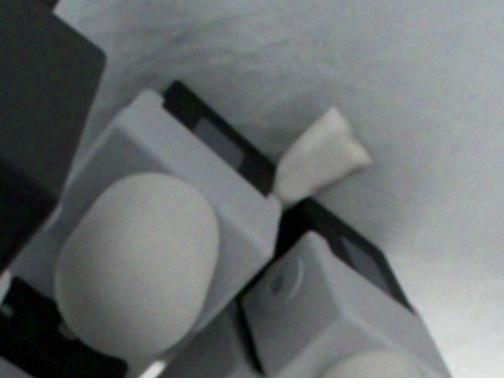

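>>> {"method": "move", "body": {"target": [[0,0,-0.0005,0,0,0,0,1,1,1,0,1,1,1,0,-0.574,-0.664,0.334,-0.666,0.678,0.012,-0.016,0.4,-0.97,0,0,0.0008,0,0,0,-0.45,0.753,-0.737,-0.609,0.45,0.753,-0.737,-0.609,0,-0.574,-0.664,0.334,-0.666,0.678,0.012,-0.016,0.76,-0.93]], "speed": 0.005}}

>>> {"method": "move", "body": {"target": [[0,0,0,0,0,0,0,1,1,1,0,1,1,1,0,-0.574,-0.664,0.334,-0.666,0.678,0.012,-0.016,0.4,-0.97,-0.00025,-0.00332,0,0,0,0,-0.45,0.753,-0.737,-0.609,0.45,0.753,-0.737,-0.609,0,-0.574,-0.664,0.334,-0.666,0.678,0.012,-0.016,0.76,-0.93]], "speed": 0.005, "cameras": ["cam_right_wrist"]}}

>>> {"method": "zoom_image", "body": {"camera": "cam_right_wrist", "region": [230, 50, 430, 200]}}

Scene clock: 2551.03 s.
left_arm: end_effector_position=(+0.3307, +0.1866, +0.1073) hand_goal=(+0.000, +1.000, +1.000, +1.000, +0.000, +1.000, +1.000, +1.000, +0.000, -0.574, -0.664, +0.334, -0.666, +0.678, +0.012, -0.016) hand_measured=(-0.030, +1.002, +1.002, +1.000, -0.004, +0.990, +0.998, +0.998, +0.000, -0.554, -0.662, +0.336, -0.664, +0.678, +0.010, -0.014) hand_current_ma=(-13, +0, +0, +0, +0, -2, +0, +0, +0, +8, +0, +0, +0, +0, +0, +0) hand_state=(blocked, goal, goal, goal, goal, goal, goal, goal, goal, goal, goal, goal, goal, goal, goal, goal) hand_current_limit=0.40 hand_speed=-0.97 end_effector_quat_wxyz=(+0.003, +0.037, +0.997, +0.061) | right_arm: end_effector_position=(+0.2822, -0.1930, +0.0666) hand_goal=(-0.450, +0.754, -0.736, -0.608, +0.450, +0.754, -0.736, -0.608, +0.000, -0.574, -0.664, +0.334, -0.666, +0.678, +0.012, -0.016) hand_measured=(-0.180, +0.820, -0.728, -0.604, +0.188, +0.814, -0.728, -0.606, +0.000, -0.558, -0.662, +0.336, -0.664, +0.678, +0.010, -0.014) hand_current_ma=(+484, +351, +43, +15, -484, +317, +45, +13, +0, +87, +12, +14, +12, -4, -15, +7) hand_state=(blocked, blocked, goal, goal, blocked, blocked, goal, goal, goal, goal, goal, goal, goal, goal, goal, goal) hand_current_limit=0.76 hand_speed=-0.93 end_effector_quat_wxyz=(+0.000, +0.999, -0.035, +0.000)
Joint positions: left_arm=[2.784 -1.643 -2.218 -0.885 1.688 -1.848] | right_arm=[0.369 -1.49 2.322 -2.403 -1.571 1.985]
Joint torques (N m): left_arm=[-7.01 4.87 1.95 3.27 2.71 1.63] | right_arm=[-12.54 -26.47 -22.88 1.07 -1.75 -1.81]
Wrist force (N): left_arm=[0.1 0.3 -17.1] | right_arm=[-0.1 -8.6 1.1]
Wrist torque (N m): left_arm=[2.78 0.28 -0.03] | right_arm=[0.40 -0.08 0.06]
Wrist force, peak (N): left_arm=[0.1 0.3 -17.1] | right_arm=[-0.2 -10.8 -1.9]
Hand target: left_arm +0.3306, +0.1866, +0.1072; +0.003, +0.037, +0.997, +0.061 | right_arm +0.2822, -0.1930, +0.0666; +0.000, +0.999, -0.035, +0.000
Off the commanded pose: left_arm 0.000 m, 0 deg | right_arm 0.000 m, 0 deg.
move: done

Scene clock: 2551.73 s.
left_arm: end_effector_position=(+0.3306, +0.1866, +0.1072) hand_goal=(+0.000, +1.000, +1.000, +1.000, +0.000, +1.000, +1.000, +1.000, +0.000, -0.574, -0.664, +0.334, -0.666, +0.678, +0.012, -0.016) hand_measured=(-0.030, +1.002, +1.002, +1.000, -0.004, +0.990, +0.998, +0.998, +0.000, -0.554, -0.662, +0.336, -0.664, +0.678, +0.010, -0.014) hand_current_ma=(-13, +0, +0, +0, +0, -2, +0, +0, +0, +8, +0, +0, +0, +0, +0, +0) hand_state=(blocked, goal, goal, goal, goal, goal, goal, goal, goal, goal, goal, goal, goal, goal, goal, goal) hand_current_limit=0.40 hand_speed=-0.97 end_effector_quat_wxyz=(+0.003, +0.037, +0.997, +0.061) | right_arm: end_effector_position=(+0.2820, -0.1949, +0.0666) hand_goal=(-0.450, +0.754, -0.736, -0.608, +0.450, +0.754, -0.736, -0.608, +0.000, -0.574, -0.664, +0.334, -0.666, +0.678, +0.012, -0.016) hand_measured=(-0.180, +0.820, -0.724, -0.604, +0.188, +0.818, -0.726, -0.606, +0.000, -0.558, -0.662, +0.336, -0.664, +0.678, +0.010, -0.014) hand_current_ma=(+484, +351, +62, +15, -484, +339, +51, +13, +0, +87, +12, +14, +12, -4, -15, +7) hand_state=(blocked, blocked, goal, goal, blocked, blocked, goal, goal, goal, goal, goal, goal, goal, goal, goal, goal) hand_current_limit=0.76 hand_speed=-0.93 end_effector_quat_wxyz=(+0.000, +0.999, -0.035, +0.000)
Joint positions: left_arm=[2.784 -1.643 -2.218 -0.885 1.688 -1.848] | right_arm=[0.365 -1.493 2.325 -2.403 -1.571 1.981]
Joint torques (N m): left_arm=[-7.54 5.48 2.08 3.19 2.74 1.45] | right_arm=[-13.59 -25.01 -6.41 -4.54 -2.07 -1.88]
Wrist force (N): left_arm=[-0.2 0.2 -17.1] | right_arm=[0.0 -9.9 -0.1]
Wrist torque (N m): left_arm=[2.80 0.27 -0.07] | right_arm=[0.57 -0.12 0.10]
Wrist force, peak (N): left_arm=[-0.3 0.4 -17.8] | right_arm=[0.2 -10.4 0.2]
Hand target: left_arm +0.3306, +0.1866, +0.1072; +0.003, +0.037, +0.997, +0.061 | right_arm +0.2820, -0.1950, +0.0666; +0.000, +0.999, -0.035, +0.000
Off the commanded pose: left_arm 0.000 m, 0 deg | right_arm 0.000 m, 0 deg.
move: done
camera_calibration:
cam_right_wrist: T_world_to_cam=[[-0.779946, -0.625842, -0.0024371, 0.134518], [-0.431928, 0.535458, 0.725757, 0.133865], [-0.452904, 0.567104, -0.687947, 0.411711], [0, 0, 0, 1]] pos_world=[0.349202, -0.220975, 0.18641]
Images, in order (width x height): cam_right_wrist 672x504.

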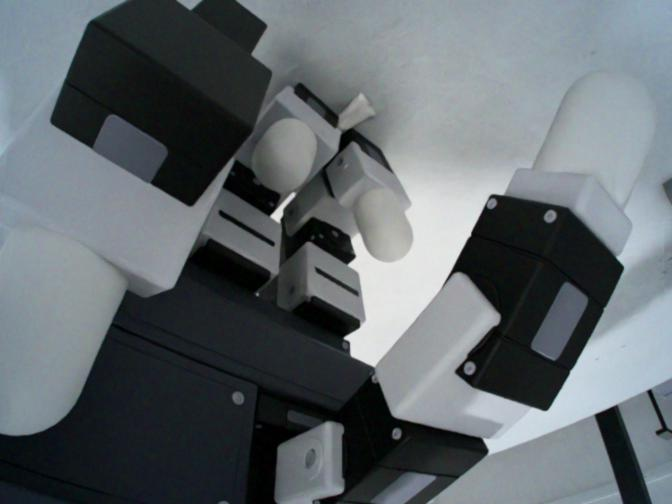

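Scaled by 2.520 from the camera's 672x504 image, which has a finer 960x720 frame.

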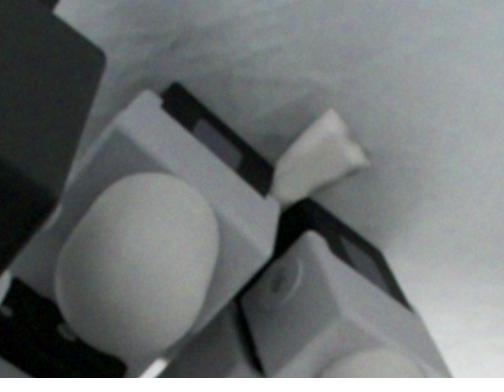

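>>> {"method": "move", "body": {"target": [[0,0,0,0,0,0,0,1,1,1,0,1,1,1,0,-0.574,-0.664,0.334,-0.666,0.678,0.012,-0.016,0.4,-0.97,-0.0005,-0.00664,0,0,0,0,-0.45,0.753,-0.737,-0.609,0.45,0.753,-0.737,-0.609,0,-0.574,-0.664,0.334,-0.666,0.678,0.012,-0.016,0.76,-0.93]], "speed": 0.005, "cameras": ["cam_right_wrist", "cam_left_wrist"]}}

>>> {"method": "zoom_image", "body": {"camera": "cam_right_wrist", "region": [230, 50, 430, 200]}}

Scene clock: 2564.67 s.
left_arm: end_effector_position=(+0.3306, +0.1866, +0.1072) hand_goal=(+0.000, +1.000, +1.000, +1.000, +0.000, +1.000, +1.000, +1.000, +0.000, -0.574, -0.664, +0.334, -0.666, +0.678, +0.012, -0.016) hand_measured=(-0.030, +1.002, +1.002, +1.000, -0.004, +0.990, +0.998, +0.998, +0.000, -0.554, -0.662, +0.336, -0.664, +0.678, +0.010, -0.014) hand_current_ma=(-13, +0, +0, +0, +0, -2, +0, +0, +0, +8, +0, +0, +0, +0, +0, +0) hand_state=(blocked, goal, goal, goal, goal, goal, goal, goal, goal, goal, goal, goal, goal, goal, goal, goal) hand_current_limit=0.40 hand_speed=-0.97 end_effector_quat_wxyz=(+0.003, +0.037, +0.997, +0.061) | right_arm: end_effector_position=(+0.2817, -0.1988, +0.0666) hand_goal=(-0.450, +0.754, -0.736, -0.608, +0.450, +0.754, -0.736, -0.608, +0.000, -0.574, -0.664, +0.334, -0.666, +0.678, +0.012, -0.016) hand_measured=(-0.180, +0.820, -0.724, -0.604, +0.188, +0.818, -0.726, -0.606, +0.000, -0.558, -0.662, +0.336, -0.664, +0.678, +0.010, -0.014) hand_current_ma=(+484, +354, +64, +15, -484, +340, +48, +13, +0, +87, +12, +14, +12, -4, -15, +7) hand_state=(blocked, blocked, goal, goal, blocked, blocked, goal, goal, goal, goal, goal, goal, goal, goal, goal, goal) hand_current_limit=0.76 hand_speed=-0.93 end_effector_quat_wxyz=(+0.000, +0.999, -0.035, +0.000)
Joint positions: left_arm=[2.784 -1.643 -2.218 -0.885 1.688 -1.848] | right_arm=[0.356 -1.499 2.332 -2.404 -1.571 1.972]
Joint torques (N m): left_arm=[-6.84 4.32 2.18 1.98 2.78 1.51] | right_arm=[-13.76 -24.23 -6.58 -4.68 -2.3 -1.78]
Wrist force (N): left_arm=[-0.6 0.1 -17.3] | right_arm=[0.0 -7.0 0.3]
Wrist torque (N m): left_arm=[2.79 0.25 -0.13] | right_arm=[0.42 -0.10 0.09]
Wrist force, peak (N): left_arm=[-0.5 0.2 -17.7] | right_arm=[-0.2 -11.2 -0.6]
Hand target: left_arm +0.3306, +0.1866, +0.1072; +0.003, +0.037, +0.997, +0.061 | right_arm +0.2817, -0.1990, +0.0666; +0.000, +0.999, -0.035, +0.000
Off the commanded pose: left_arm 0.000 m, 0 deg | right_arm 0.000 m, 0 deg.
move: done
camera_calibration:
cam_left_wrist: T_world_to_cam=[[0.739277, -0.666052, -0.0992239, -0.136425], [-0.448883, -0.597251, 0.664677, 0.141367], [-0.501971, -0.44684, -0.740513, 0.459413], [0, 0, 0, 1]] pos_world=[0.394925, 0.19885, 0.232701]
cam_right_wrist: T_world_to_cam=[[-0.779946, -0.625842, -0.0024371, 0.13178], [-0.431928, 0.535458, 0.725757, 0.135877], [-0.452904, 0.567104, -0.687947, 0.413843], [0, 0, 0, 1]] pos_world=[0.348902, -0.224975, 0.18641]

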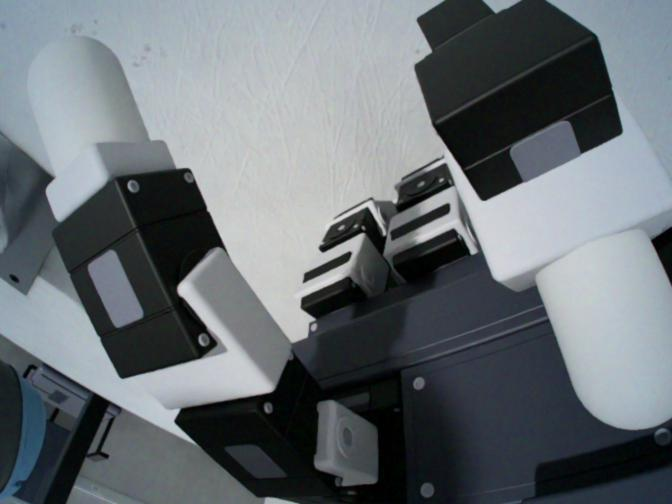

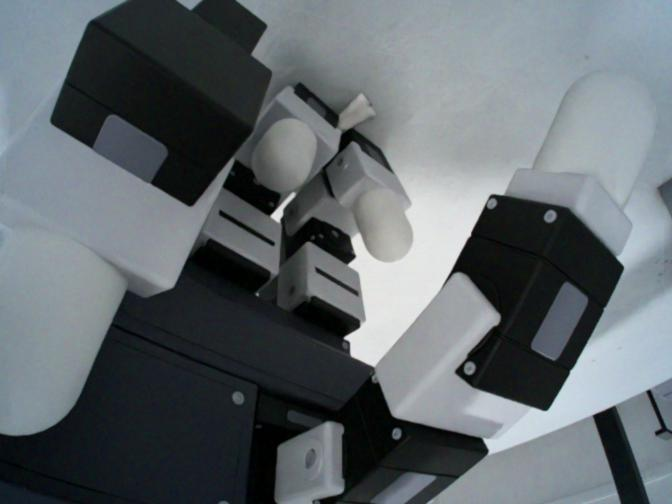

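Scaled by 2.520 from the camera's 672x504 image, which has a finer 960x720 frame.

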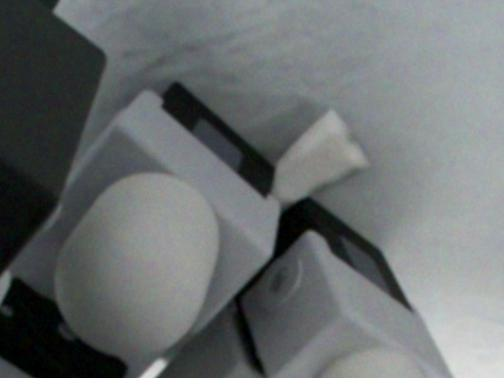

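>>> {"method": "move", "body": {"target": [[0,0,0,0,0,0,0,1,1,1,0,1,1,1,0,-0.574,-0.664,0.334,-0.666,0.678,0.012,-0.016,0.4,-0.97,-0.0005,-0.00664,0,0,0,0,-0.45,0.753,-0.737,-0.609,0.45,0.753,-0.737,-0.609,0,-0.574,-0.664,0.334,-0.666,0.678,0.012,-0.016,0.76,-0.93]], "speed": 0.005}}

Scene clock: 2574.03 s.
left_arm: end_effector_position=(+0.3306, +0.1866, +0.1072) hand_goal=(+0.000, +1.000, +1.000, +1.000, +0.000, +1.000, +1.000, +1.000, +0.000, -0.574, -0.664, +0.334, -0.666, +0.678, +0.012, -0.016) hand_measured=(-0.030, +1.002, +1.002, +1.000, -0.004, +0.990, +0.998, +0.998, +0.000, -0.554, -0.662, +0.336, -0.664, +0.678, +0.010, -0.014) hand_current_ma=(-13, +0, +0, +0, +0, -2, +0, +0, +0, +8, +0, +0, +0, +0, +0, +0) hand_state=(blocked, goal, goal, goal, goal, goal, goal, goal, goal, goal, goal, goal, goal, goal, goal, goal) hand_current_limit=0.40 hand_speed=-0.97 end_effector_quat_wxyz=(+0.003, +0.037, +0.997, +0.061) | right_arm: end_effector_position=(+0.2814, -0.2028, +0.0666) hand_goal=(-0.450, +0.754, -0.736, -0.608, +0.450, +0.754, -0.736, -0.608, +0.000, -0.574, -0.664, +0.334, -0.666, +0.678, +0.012, -0.016) hand_measured=(-0.180, +0.820, -0.724, -0.604, +0.188, +0.818, -0.728, -0.606, +0.000, -0.558, -0.662, +0.336, -0.664, +0.678, +0.010, -0.014) hand_current_ma=(+484, +354, +64, +15, -484, +340, +39, +13, +0, +87, +12, +14, +12, -4, -15, +7) hand_state=(blocked, blocked, goal, goal, blocked, blocked, goal, goal, goal, goal, goal, goal, goal, goal, goal, goal) hand_current_limit=0.76 hand_speed=-0.93 end_effector_quat_wxyz=(+0.000, +0.999, -0.035, +0.000)
Joint positions: left_arm=[2.784 -1.643 -2.218 -0.885 1.688 -1.848] | right_arm=[0.346 -1.505 2.339 -2.405 -1.571 1.963]
Joint torques (N m): left_arm=[-6.76 5.5 2.44 0.85 2.88 1.54] | right_arm=[-11.77 -23.08 -7.43 -5.15 -1.88 -1.96]
Wrist force (N): left_arm=[-0.7 0.0 -17.0] | right_arm=[0.1 -5.7 0.4]
Wrist torque (N m): left_arm=[2.74 0.26 -0.14] | right_arm=[0.33 -0.10 0.10]
Wrist force, peak (N): left_arm=[-0.8 0.0 -17.4] | right_arm=[-0.2 -7.6 -0.2]
Hand target: left_arm +0.3306, +0.1866, +0.1072; +0.003, +0.037, +0.997, +0.061 | right_arm +0.2814, -0.2030, +0.0666; +0.000, +0.999, -0.035, +0.000
Off the commanded pose: left_arm 0.000 m, 0 deg | right_arm 0.000 m, 0 deg.
move: done

>>> {"method": "move", "body": {"target": [[0,0,0,0,0,0,0,1,1,1,0,1,1,1,0,-0.574,-0.664,0.334,-0.666,0.678,0.012,-0.016,0.4,-0.97,-0.00124,-0.01662,0,0,0,0,-0.45,0.753,-0.737,-0.609,0.45,0.753,-0.737,-0.609,0,-0.574,-0.664,0.334,-0.666,0.678,0.012,-0.016,0.76,-0.93]], "speed": 0.01, "cameras": ["cam_right_wrist"]}}

Scene clock: 2610.50 s.
left_arm: end_effector_position=(+0.3306, +0.1866, +0.1072) hand_goal=(+0.000, +1.000, +1.000, +1.000, +0.000, +1.000, +1.000, +1.000, +0.000, -0.574, -0.664, +0.334, -0.666, +0.678, +0.012, -0.016) hand_measured=(-0.028, +1.002, +1.002, +1.000, -0.004, +0.990, +0.998, +0.998, +0.000, -0.554, -0.662, +0.336, -0.664, +0.678, +0.010, -0.014) hand_current_ma=(-12, +0, +0, +0, +0, -2, +0, +0, +0, +8, +0, +0, +0, +0, +0, +0) hand_state=(blocked, goal, goal, goal, goal, goal, goal, goal, goal, goal, goal, goal, goal, goal, goal, goal) hand_current_limit=0.40 hand_speed=-0.97 end_effector_quat_wxyz=(+0.003, +0.037, +0.997, +0.061) | right_arm: end_effector_position=(+0.2807, -0.2129, +0.0666) hand_goal=(-0.450, +0.754, -0.736, -0.608, +0.450, +0.754, -0.736, -0.608, +0.000, -0.574, -0.664, +0.334, -0.666, +0.678, +0.012, -0.016) hand_measured=(-0.180, +0.790, -0.724, -0.604, +0.294, +0.796, -0.750, -0.606, +0.000, -0.558, -0.662, +0.336, -0.664, +0.678, +0.010, -0.014) hand_current_ma=(+484, +190, +64, +15, -483, +221, -67, +13, +0, +87, +12, +14, +12, -4, -15, +7) hand_state=(blocked, blocked, goal, goal, blocked, blocked, goal, goal, goal, goal, goal, goal, goal, goal, goal, goal) hand_current_limit=0.76 hand_speed=-0.93 end_effector_quat_wxyz=(+0.000, +0.999, -0.035, +0.000)
Joint positions: left_arm=[2.784 -1.643 -2.218 -0.885 1.688 -1.848] | right_arm=[0.322 -1.521 2.356 -2.406 -1.571 1.939]
Joint torques (N m): left_arm=[-6.9 4.83 1.62 -0.18 2.6 1.51] | right_arm=[-11.96 -23.85 -8.59 -5.35 -1.73 -1.58]
Wrist force (N): left_arm=[-0.1 1.2 -18.4] | right_arm=[0.2 -2.7 0.9]
Wrist torque (N m): left_arm=[2.87 0.31 -0.03] | right_arm=[0.14 -0.09 0.12]
Wrist force, peak (N): left_arm=[-0.2 1.3 -18.6] | right_arm=[0.1 -6.3 0.2]
Hand target: left_arm +0.3306, +0.1866, +0.1072; +0.003, +0.037, +0.997, +0.061 | right_arm +0.2807, -0.2129, +0.0666; +0.000, +0.999, -0.035, +0.000
Off the commanded pose: left_arm 0.000 m, 0 deg | right_arm 0.000 m, 0 deg.
move: done
camera_calibration:
cam_right_wrist: T_world_to_cam=[[-0.779946, -0.625842, -0.0024371, 0.122239], [-0.431928, 0.535458, 0.725757, 0.142942], [-0.452904, 0.567104, -0.687947, 0.42133], [0, 0, 0, 1]] pos_world=[0.347902, -0.238975, 0.18641]
Images, in order (width x height): cam_right_wrist 672x504.

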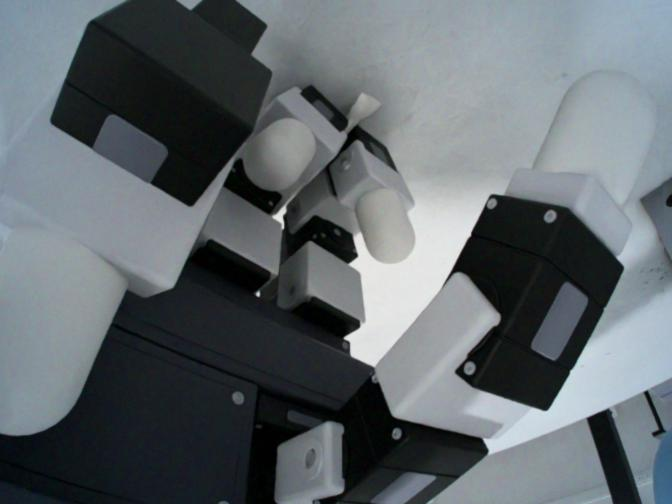

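>>> {"method": "zoom_image", "body": {"camera": "cam_right_wrist", "region": [250, 60, 450, 210]}}

Scaled by 2.520 from the camera's 672x504 image, which has a finer 960x720 frame.

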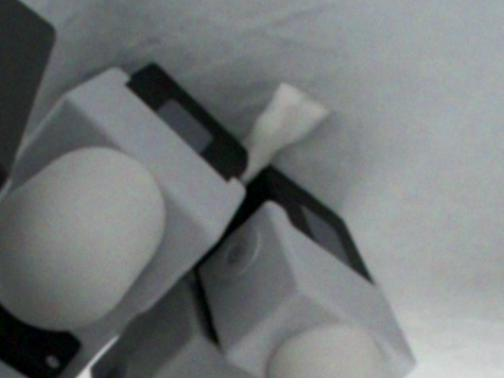

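>>> {"method": "move", "body": {"target": [[0,0,0,0,0,0,0,1,1,1,0,1,1,1,0,-0.574,-0.664,0.334,-0.666,0.678,0.012,-0.016,0.4,-0.97,-0.00062,-0.00831,0,0,0,0,-0.45,0.753,-0.737,-0.609,0.45,0.753,-0.737,-0.609,0,-0.574,-0.664,0.334,-0.666,0.678,0.012,-0.016,0.76,-0.93]], "speed": 0.008, "cameras": ["cam_right_wrist"]}}

>>> {"method": "zoom_image", "body": {"camera": "cam_right_wrist", "region": [250, 60, 450, 210]}}

Scene clock: 2629.80 s.
left_arm: end_effector_position=(+0.3306, +0.1866, +0.1072) hand_goal=(+0.000, +1.000, +1.000, +1.000, +0.000, +1.000, +1.000, +1.000, +0.000, -0.574, -0.664, +0.334, -0.666, +0.678, +0.012, -0.016) hand_measured=(-0.028, +1.002, +1.002, +1.000, -0.004, +0.990, +0.998, +0.998, +0.000, -0.554, -0.662, +0.336, -0.664, +0.678, +0.010, -0.014) hand_current_ma=(-12, +0, +0, +0, +0, -2, +0, +0, +0, +8, +0, +0, +0, +0, +0, +0) hand_state=(blocked, goal, goal, goal, goal, goal, goal, goal, goal, goal, goal, goal, goal, goal, goal, goal) hand_current_limit=0.40 hand_speed=-0.97 end_effector_quat_wxyz=(+0.003, +0.037, +0.997, +0.061) | right_arm: end_effector_position=(+0.2803, -0.2178, +0.0666) hand_goal=(-0.450, +0.754, -0.736, -0.608, +0.450, +0.754, -0.736, -0.608, +0.000, -0.574, -0.664, +0.334, -0.666, +0.678, +0.012, -0.016) hand_measured=(-0.180, +0.774, -0.724, -0.604, +0.360, +0.780, -0.754, -0.606, +0.000, -0.558, -0.662, +0.336, -0.664, +0.678, +0.010, -0.014) hand_current_ma=(+484, +105, +61, +15, -392, +141, -92, +13, +0, +87, +12, +14, +12, -4, -15, +7) hand_state=(blocked, goal, goal, goal, blocked, blocked, goal, goal, goal, goal, goal, goal, goal, goal, goal, goal) hand_current_limit=0.76 hand_speed=-0.93 end_effector_quat_wxyz=(+0.000, +0.999, -0.035, +0.000)
Joint positions: left_arm=[2.784 -1.643 -2.218 -0.885 1.688 -1.848] | right_arm=[0.31 -1.528 2.364 -2.407 -1.571 1.927]
Joint torques (N m): left_arm=[-7.18 5.21 4.66 -0.7 1.96 1.48] | right_arm=[-9.96 -23.61 -9.05 -5.35 -0.7 -1.41]
Wrist force (N): left_arm=[-0.5 1.7 -18.7] | right_arm=[0.3 -1.5 1.0]
Wrist torque (N m): left_arm=[2.94 0.32 -0.08] | right_arm=[0.10 -0.11 0.13]
Wrist force, peak (N): left_arm=[-0.3 1.5 -19.0] | right_arm=[0.1 -2.8 1.3]
Hand target: left_arm +0.3306, +0.1866, +0.1072; +0.003, +0.037, +0.997, +0.061 | right_arm +0.2803, -0.2179, +0.0666; +0.000, +0.999, -0.035, +0.000
Off the commanded pose: left_arm 0.000 m, 0 deg | right_arm 0.000 m, 0 deg.
move: done
camera_calibration:
cam_right_wrist: T_world_to_cam=[[-0.779946, -0.625842, -0.0024371, 0.11886], [-0.431928, 0.535458, 0.725757, 0.145393], [-0.452904, 0.567104, -0.687947, 0.423928], [0, 0, 0, 1]] pos_world=[0.347502, -0.243875, 0.18641]
Images, in order (width x height): cam_right_wrist 672x504.

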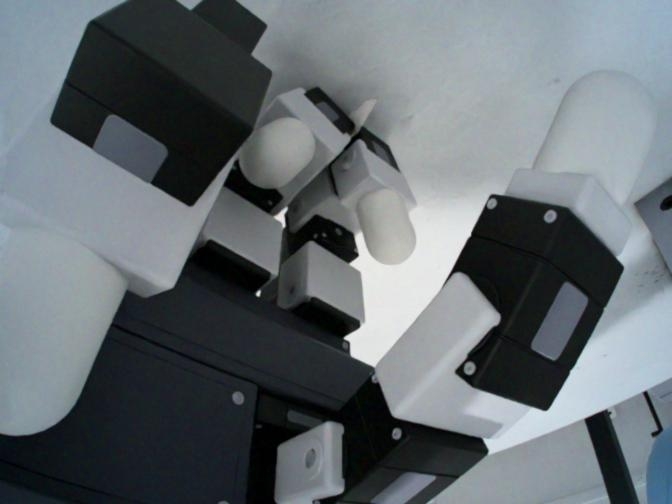

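Scaled by 2.520 from the camera's 672x504 image, which has a finer 960x720 frame.

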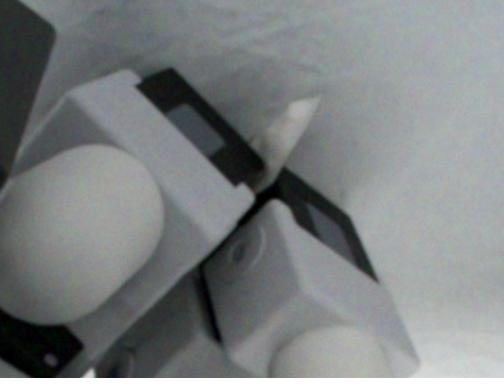

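>>> {"method": "execute_actions", "body": {"actions": [[[0,0,0,0,0,0,0,1,1,1,0,1,1,1,0,-0.574,-0.664,0.334,-0.666,0.678,0.012,-0.016,0.4,-0.97,0,0,0,0,0,0,0.14,0.753,-0.737,-0.609,-0.14,0.753,-0.737,-0.609,0,-0.574,-0.664,0.334,-0.666,0.678,0.012,-0.016,0.4,-0.94]],[[0,0,0,0,0,0,0,1,1,1,0,1,1,1,0,-0.574,-0.664,0.334,-0.666,0.678,0.012,-0.016,0.4,-0.97,0,0,0,0,0,0,0.14,0.753,-0.737,-0.609,-0.14,0.753,-0.737,-0.609,0,-0.574,-0.664,0.334,-0.666,0.678,0.012,-0.016,0.4,-0.94]],[[0,0,0,0,0,0,0,1,1,1,0,1,1,1,0,-0.574,-0.664,0.334,-0.666,0.678,0.012,-0.016,0.4,-0.97,0,0,0,0,0,0,0.14,0.753,-0.737,-0.609,-0.14,0.753,-0.737,-0.609,0,-0.574,-0.664,0.334,-0.666,0.678,0.012,-0.016,0.4,-0.94]]], "cameras": ["cam_right_wrist"]}}

>>> {"method": "zoom_image", "body": {"camera": "cam_right_wrist", "region": [230, 50, 430, 200]}}

Scene clock: 2662.17 s.
left_arm: end_effector_position=(+0.3306, +0.1866, +0.1072) hand_goal=(+0.000, +1.000, +1.000, +1.000, +0.000, +1.000, +1.000, +1.000, +0.000, -0.574, -0.664, +0.334, -0.666, +0.678, +0.012, -0.016) hand_measured=(-0.028, +1.002, +1.002, +1.000, -0.004, +0.990, +0.998, +0.998, +0.000, -0.554, -0.662, +0.336, -0.664, +0.678, +0.010, -0.014) hand_current_ma=(-12, +0, +0, +0, +0, -2, +0, +0, +0, +8, +0, +0, +0, +0, +0, +0) hand_state=(blocked, goal, goal, goal, goal, goal, goal, goal, goal, goal, goal, goal, goal, goal, goal, goal) hand_current_limit=0.40 hand_speed=-0.97 end_effector_quat_wxyz=(+0.003, +0.037, +0.997, +0.061) | right_arm: end_effector_position=(+0.2803, -0.2179, +0.0666) hand_goal=(+0.140, +0.754, -0.736, -0.608, -0.140, +0.754, -0.736, -0.608, +0.000, -0.574, -0.664, +0.334, -0.666, +0.678, +0.012, -0.016) hand_measured=(+0.136, +0.758, -0.728, -0.604, -0.136, +0.760, -0.736, -0.606, +0.000, -0.558, -0.662, +0.336, -0.664, +0.678, +0.010, -0.014) hand_current_ma=(-17, +25, +38, +15, +17, +27, +3, +13, +0, +87, +12, +14, +12, -4, -15, +7) hand_state=(goal, goal, goal, goal, goal, goal, goal, goal, goal, goal, goal, goal, goal, goal, goal, goal) hand_current_limit=0.40 hand_speed=-0.94 end_effector_quat_wxyz=(+0.000, +0.999, -0.035, +0.000)
Joint positions: left_arm=[2.784 -1.643 -2.218 -0.885 1.688 -1.848] | right_arm=[0.31 -1.528 2.364 -2.407 -1.571 1.926]
Joint torques (N m): left_arm=[-6.26 5.98 6.08 -0.56 1.28 1.44] | right_arm=[-8.59 -21.84 -8.56 -5.37 0.4 -1.47]
Wrist force (N): left_arm=[-0.7 -0.3 -16.9] | right_arm=[0.0 -0.1 0.1]
Wrist torque (N m): left_arm=[2.74 0.25 -0.15] | right_arm=[0.11 -0.05 0.11]
Wrist force, peak (N): left_arm=[-0.6 1.7 -18.9] | right_arm=[0.2 -1.7 0.9]
Hand target: left_arm +0.3306, +0.1866, +0.1072; +0.003, +0.037, +0.997, +0.061 | right_arm +0.2803, -0.2179, +0.0666; +0.000, +0.999, -0.035, +0.000
Off the commanded pose: left_arm 0.000 m, 0 deg | right_arm 0.000 m, 0 deg.
Step readings (end_effector_position of left_arm | right_arm):
0: (+0.3306, +0.1866, +0.1072) | (+0.2803, -0.2179, +0.0666)
1: (+0.3306, +0.1866, +0.1072) | (+0.2803, -0.2179, +0.0666)
2: (+0.3306, +0.1866, +0.1072) | (+0.2803, -0.2179, +0.0666)
4: (+0.3306, +0.1866, +0.1072) | (+0.2803, -0.2179, +0.0666)
8: (+0.3306, +0.1866, +0.1072) | (+0.2803, -0.2179, +0.0666)
15: (+0.3306, +0.1866, +0.1072) | (+0.2803, -0.2179, +0.0666)
16: (+0.3306, +0.1866, +0.1072) | (+0.2803, -0.2179, +0.0666)
17: (+0.3306, +0.1866, +0.1072) | (+0.2803, -0.2179, +0.0666)
19: (+0.3306, +0.1866, +0.1072) | (+0.2803, -0.2179, +0.0666)
23: (+0.3306, +0.1866, +0.1072) | (+0.2803, -0.2179, +0.0666)
30: (+0.3306, +0.1866, +0.1072) | (+0.2803, -0.2179, +0.0666)
31: (+0.3306, +0.1866, +0.1072) | (+0.2803, -0.2179, +0.0666)
32: (+0.3306, +0.1866, +0.1072) | (+0.2803, -0.2179, +0.0666)
34: (+0.3306, +0.1866, +0.1072) | (+0.2803, -0.2179, +0.0666)
38: (+0.3306, +0.1866, +0.1072) | (+0.2803, -0.2179, +0.0666)
45: (+0.3306, +0.1866, +0.1072) | (+0.2803, -0.2179, +0.0666)
camera_calibration:
cam_right_wrist: T_world_to_cam=[[-0.779974, -0.625807, -0.0024808, 0.118761], [-0.431904, 0.535426, 0.725794, 0.145477], [-0.452879, 0.567172, -0.687907, 0.424042], [0, 0, 0, 1]] pos_world=[0.347502, -0.244076, 0.18641]
Images, in order (width x height): cam_right_wrist 672x504.

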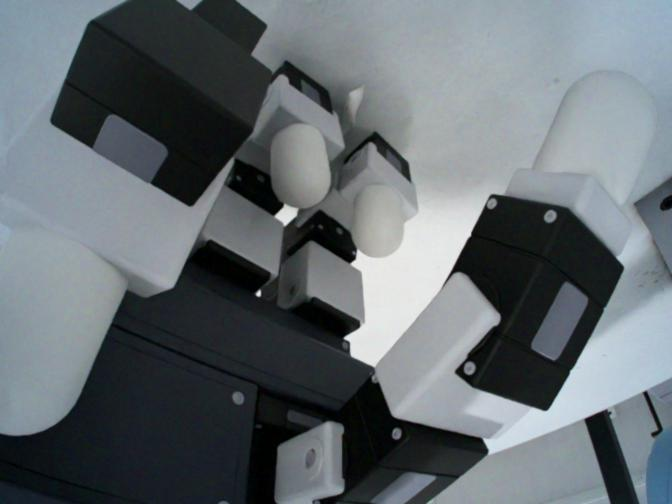

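Scaled by 2.520 from the camera's 672x504 image, which has a finer 960x720 frame.

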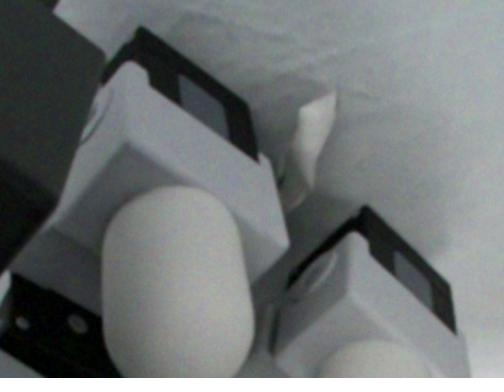

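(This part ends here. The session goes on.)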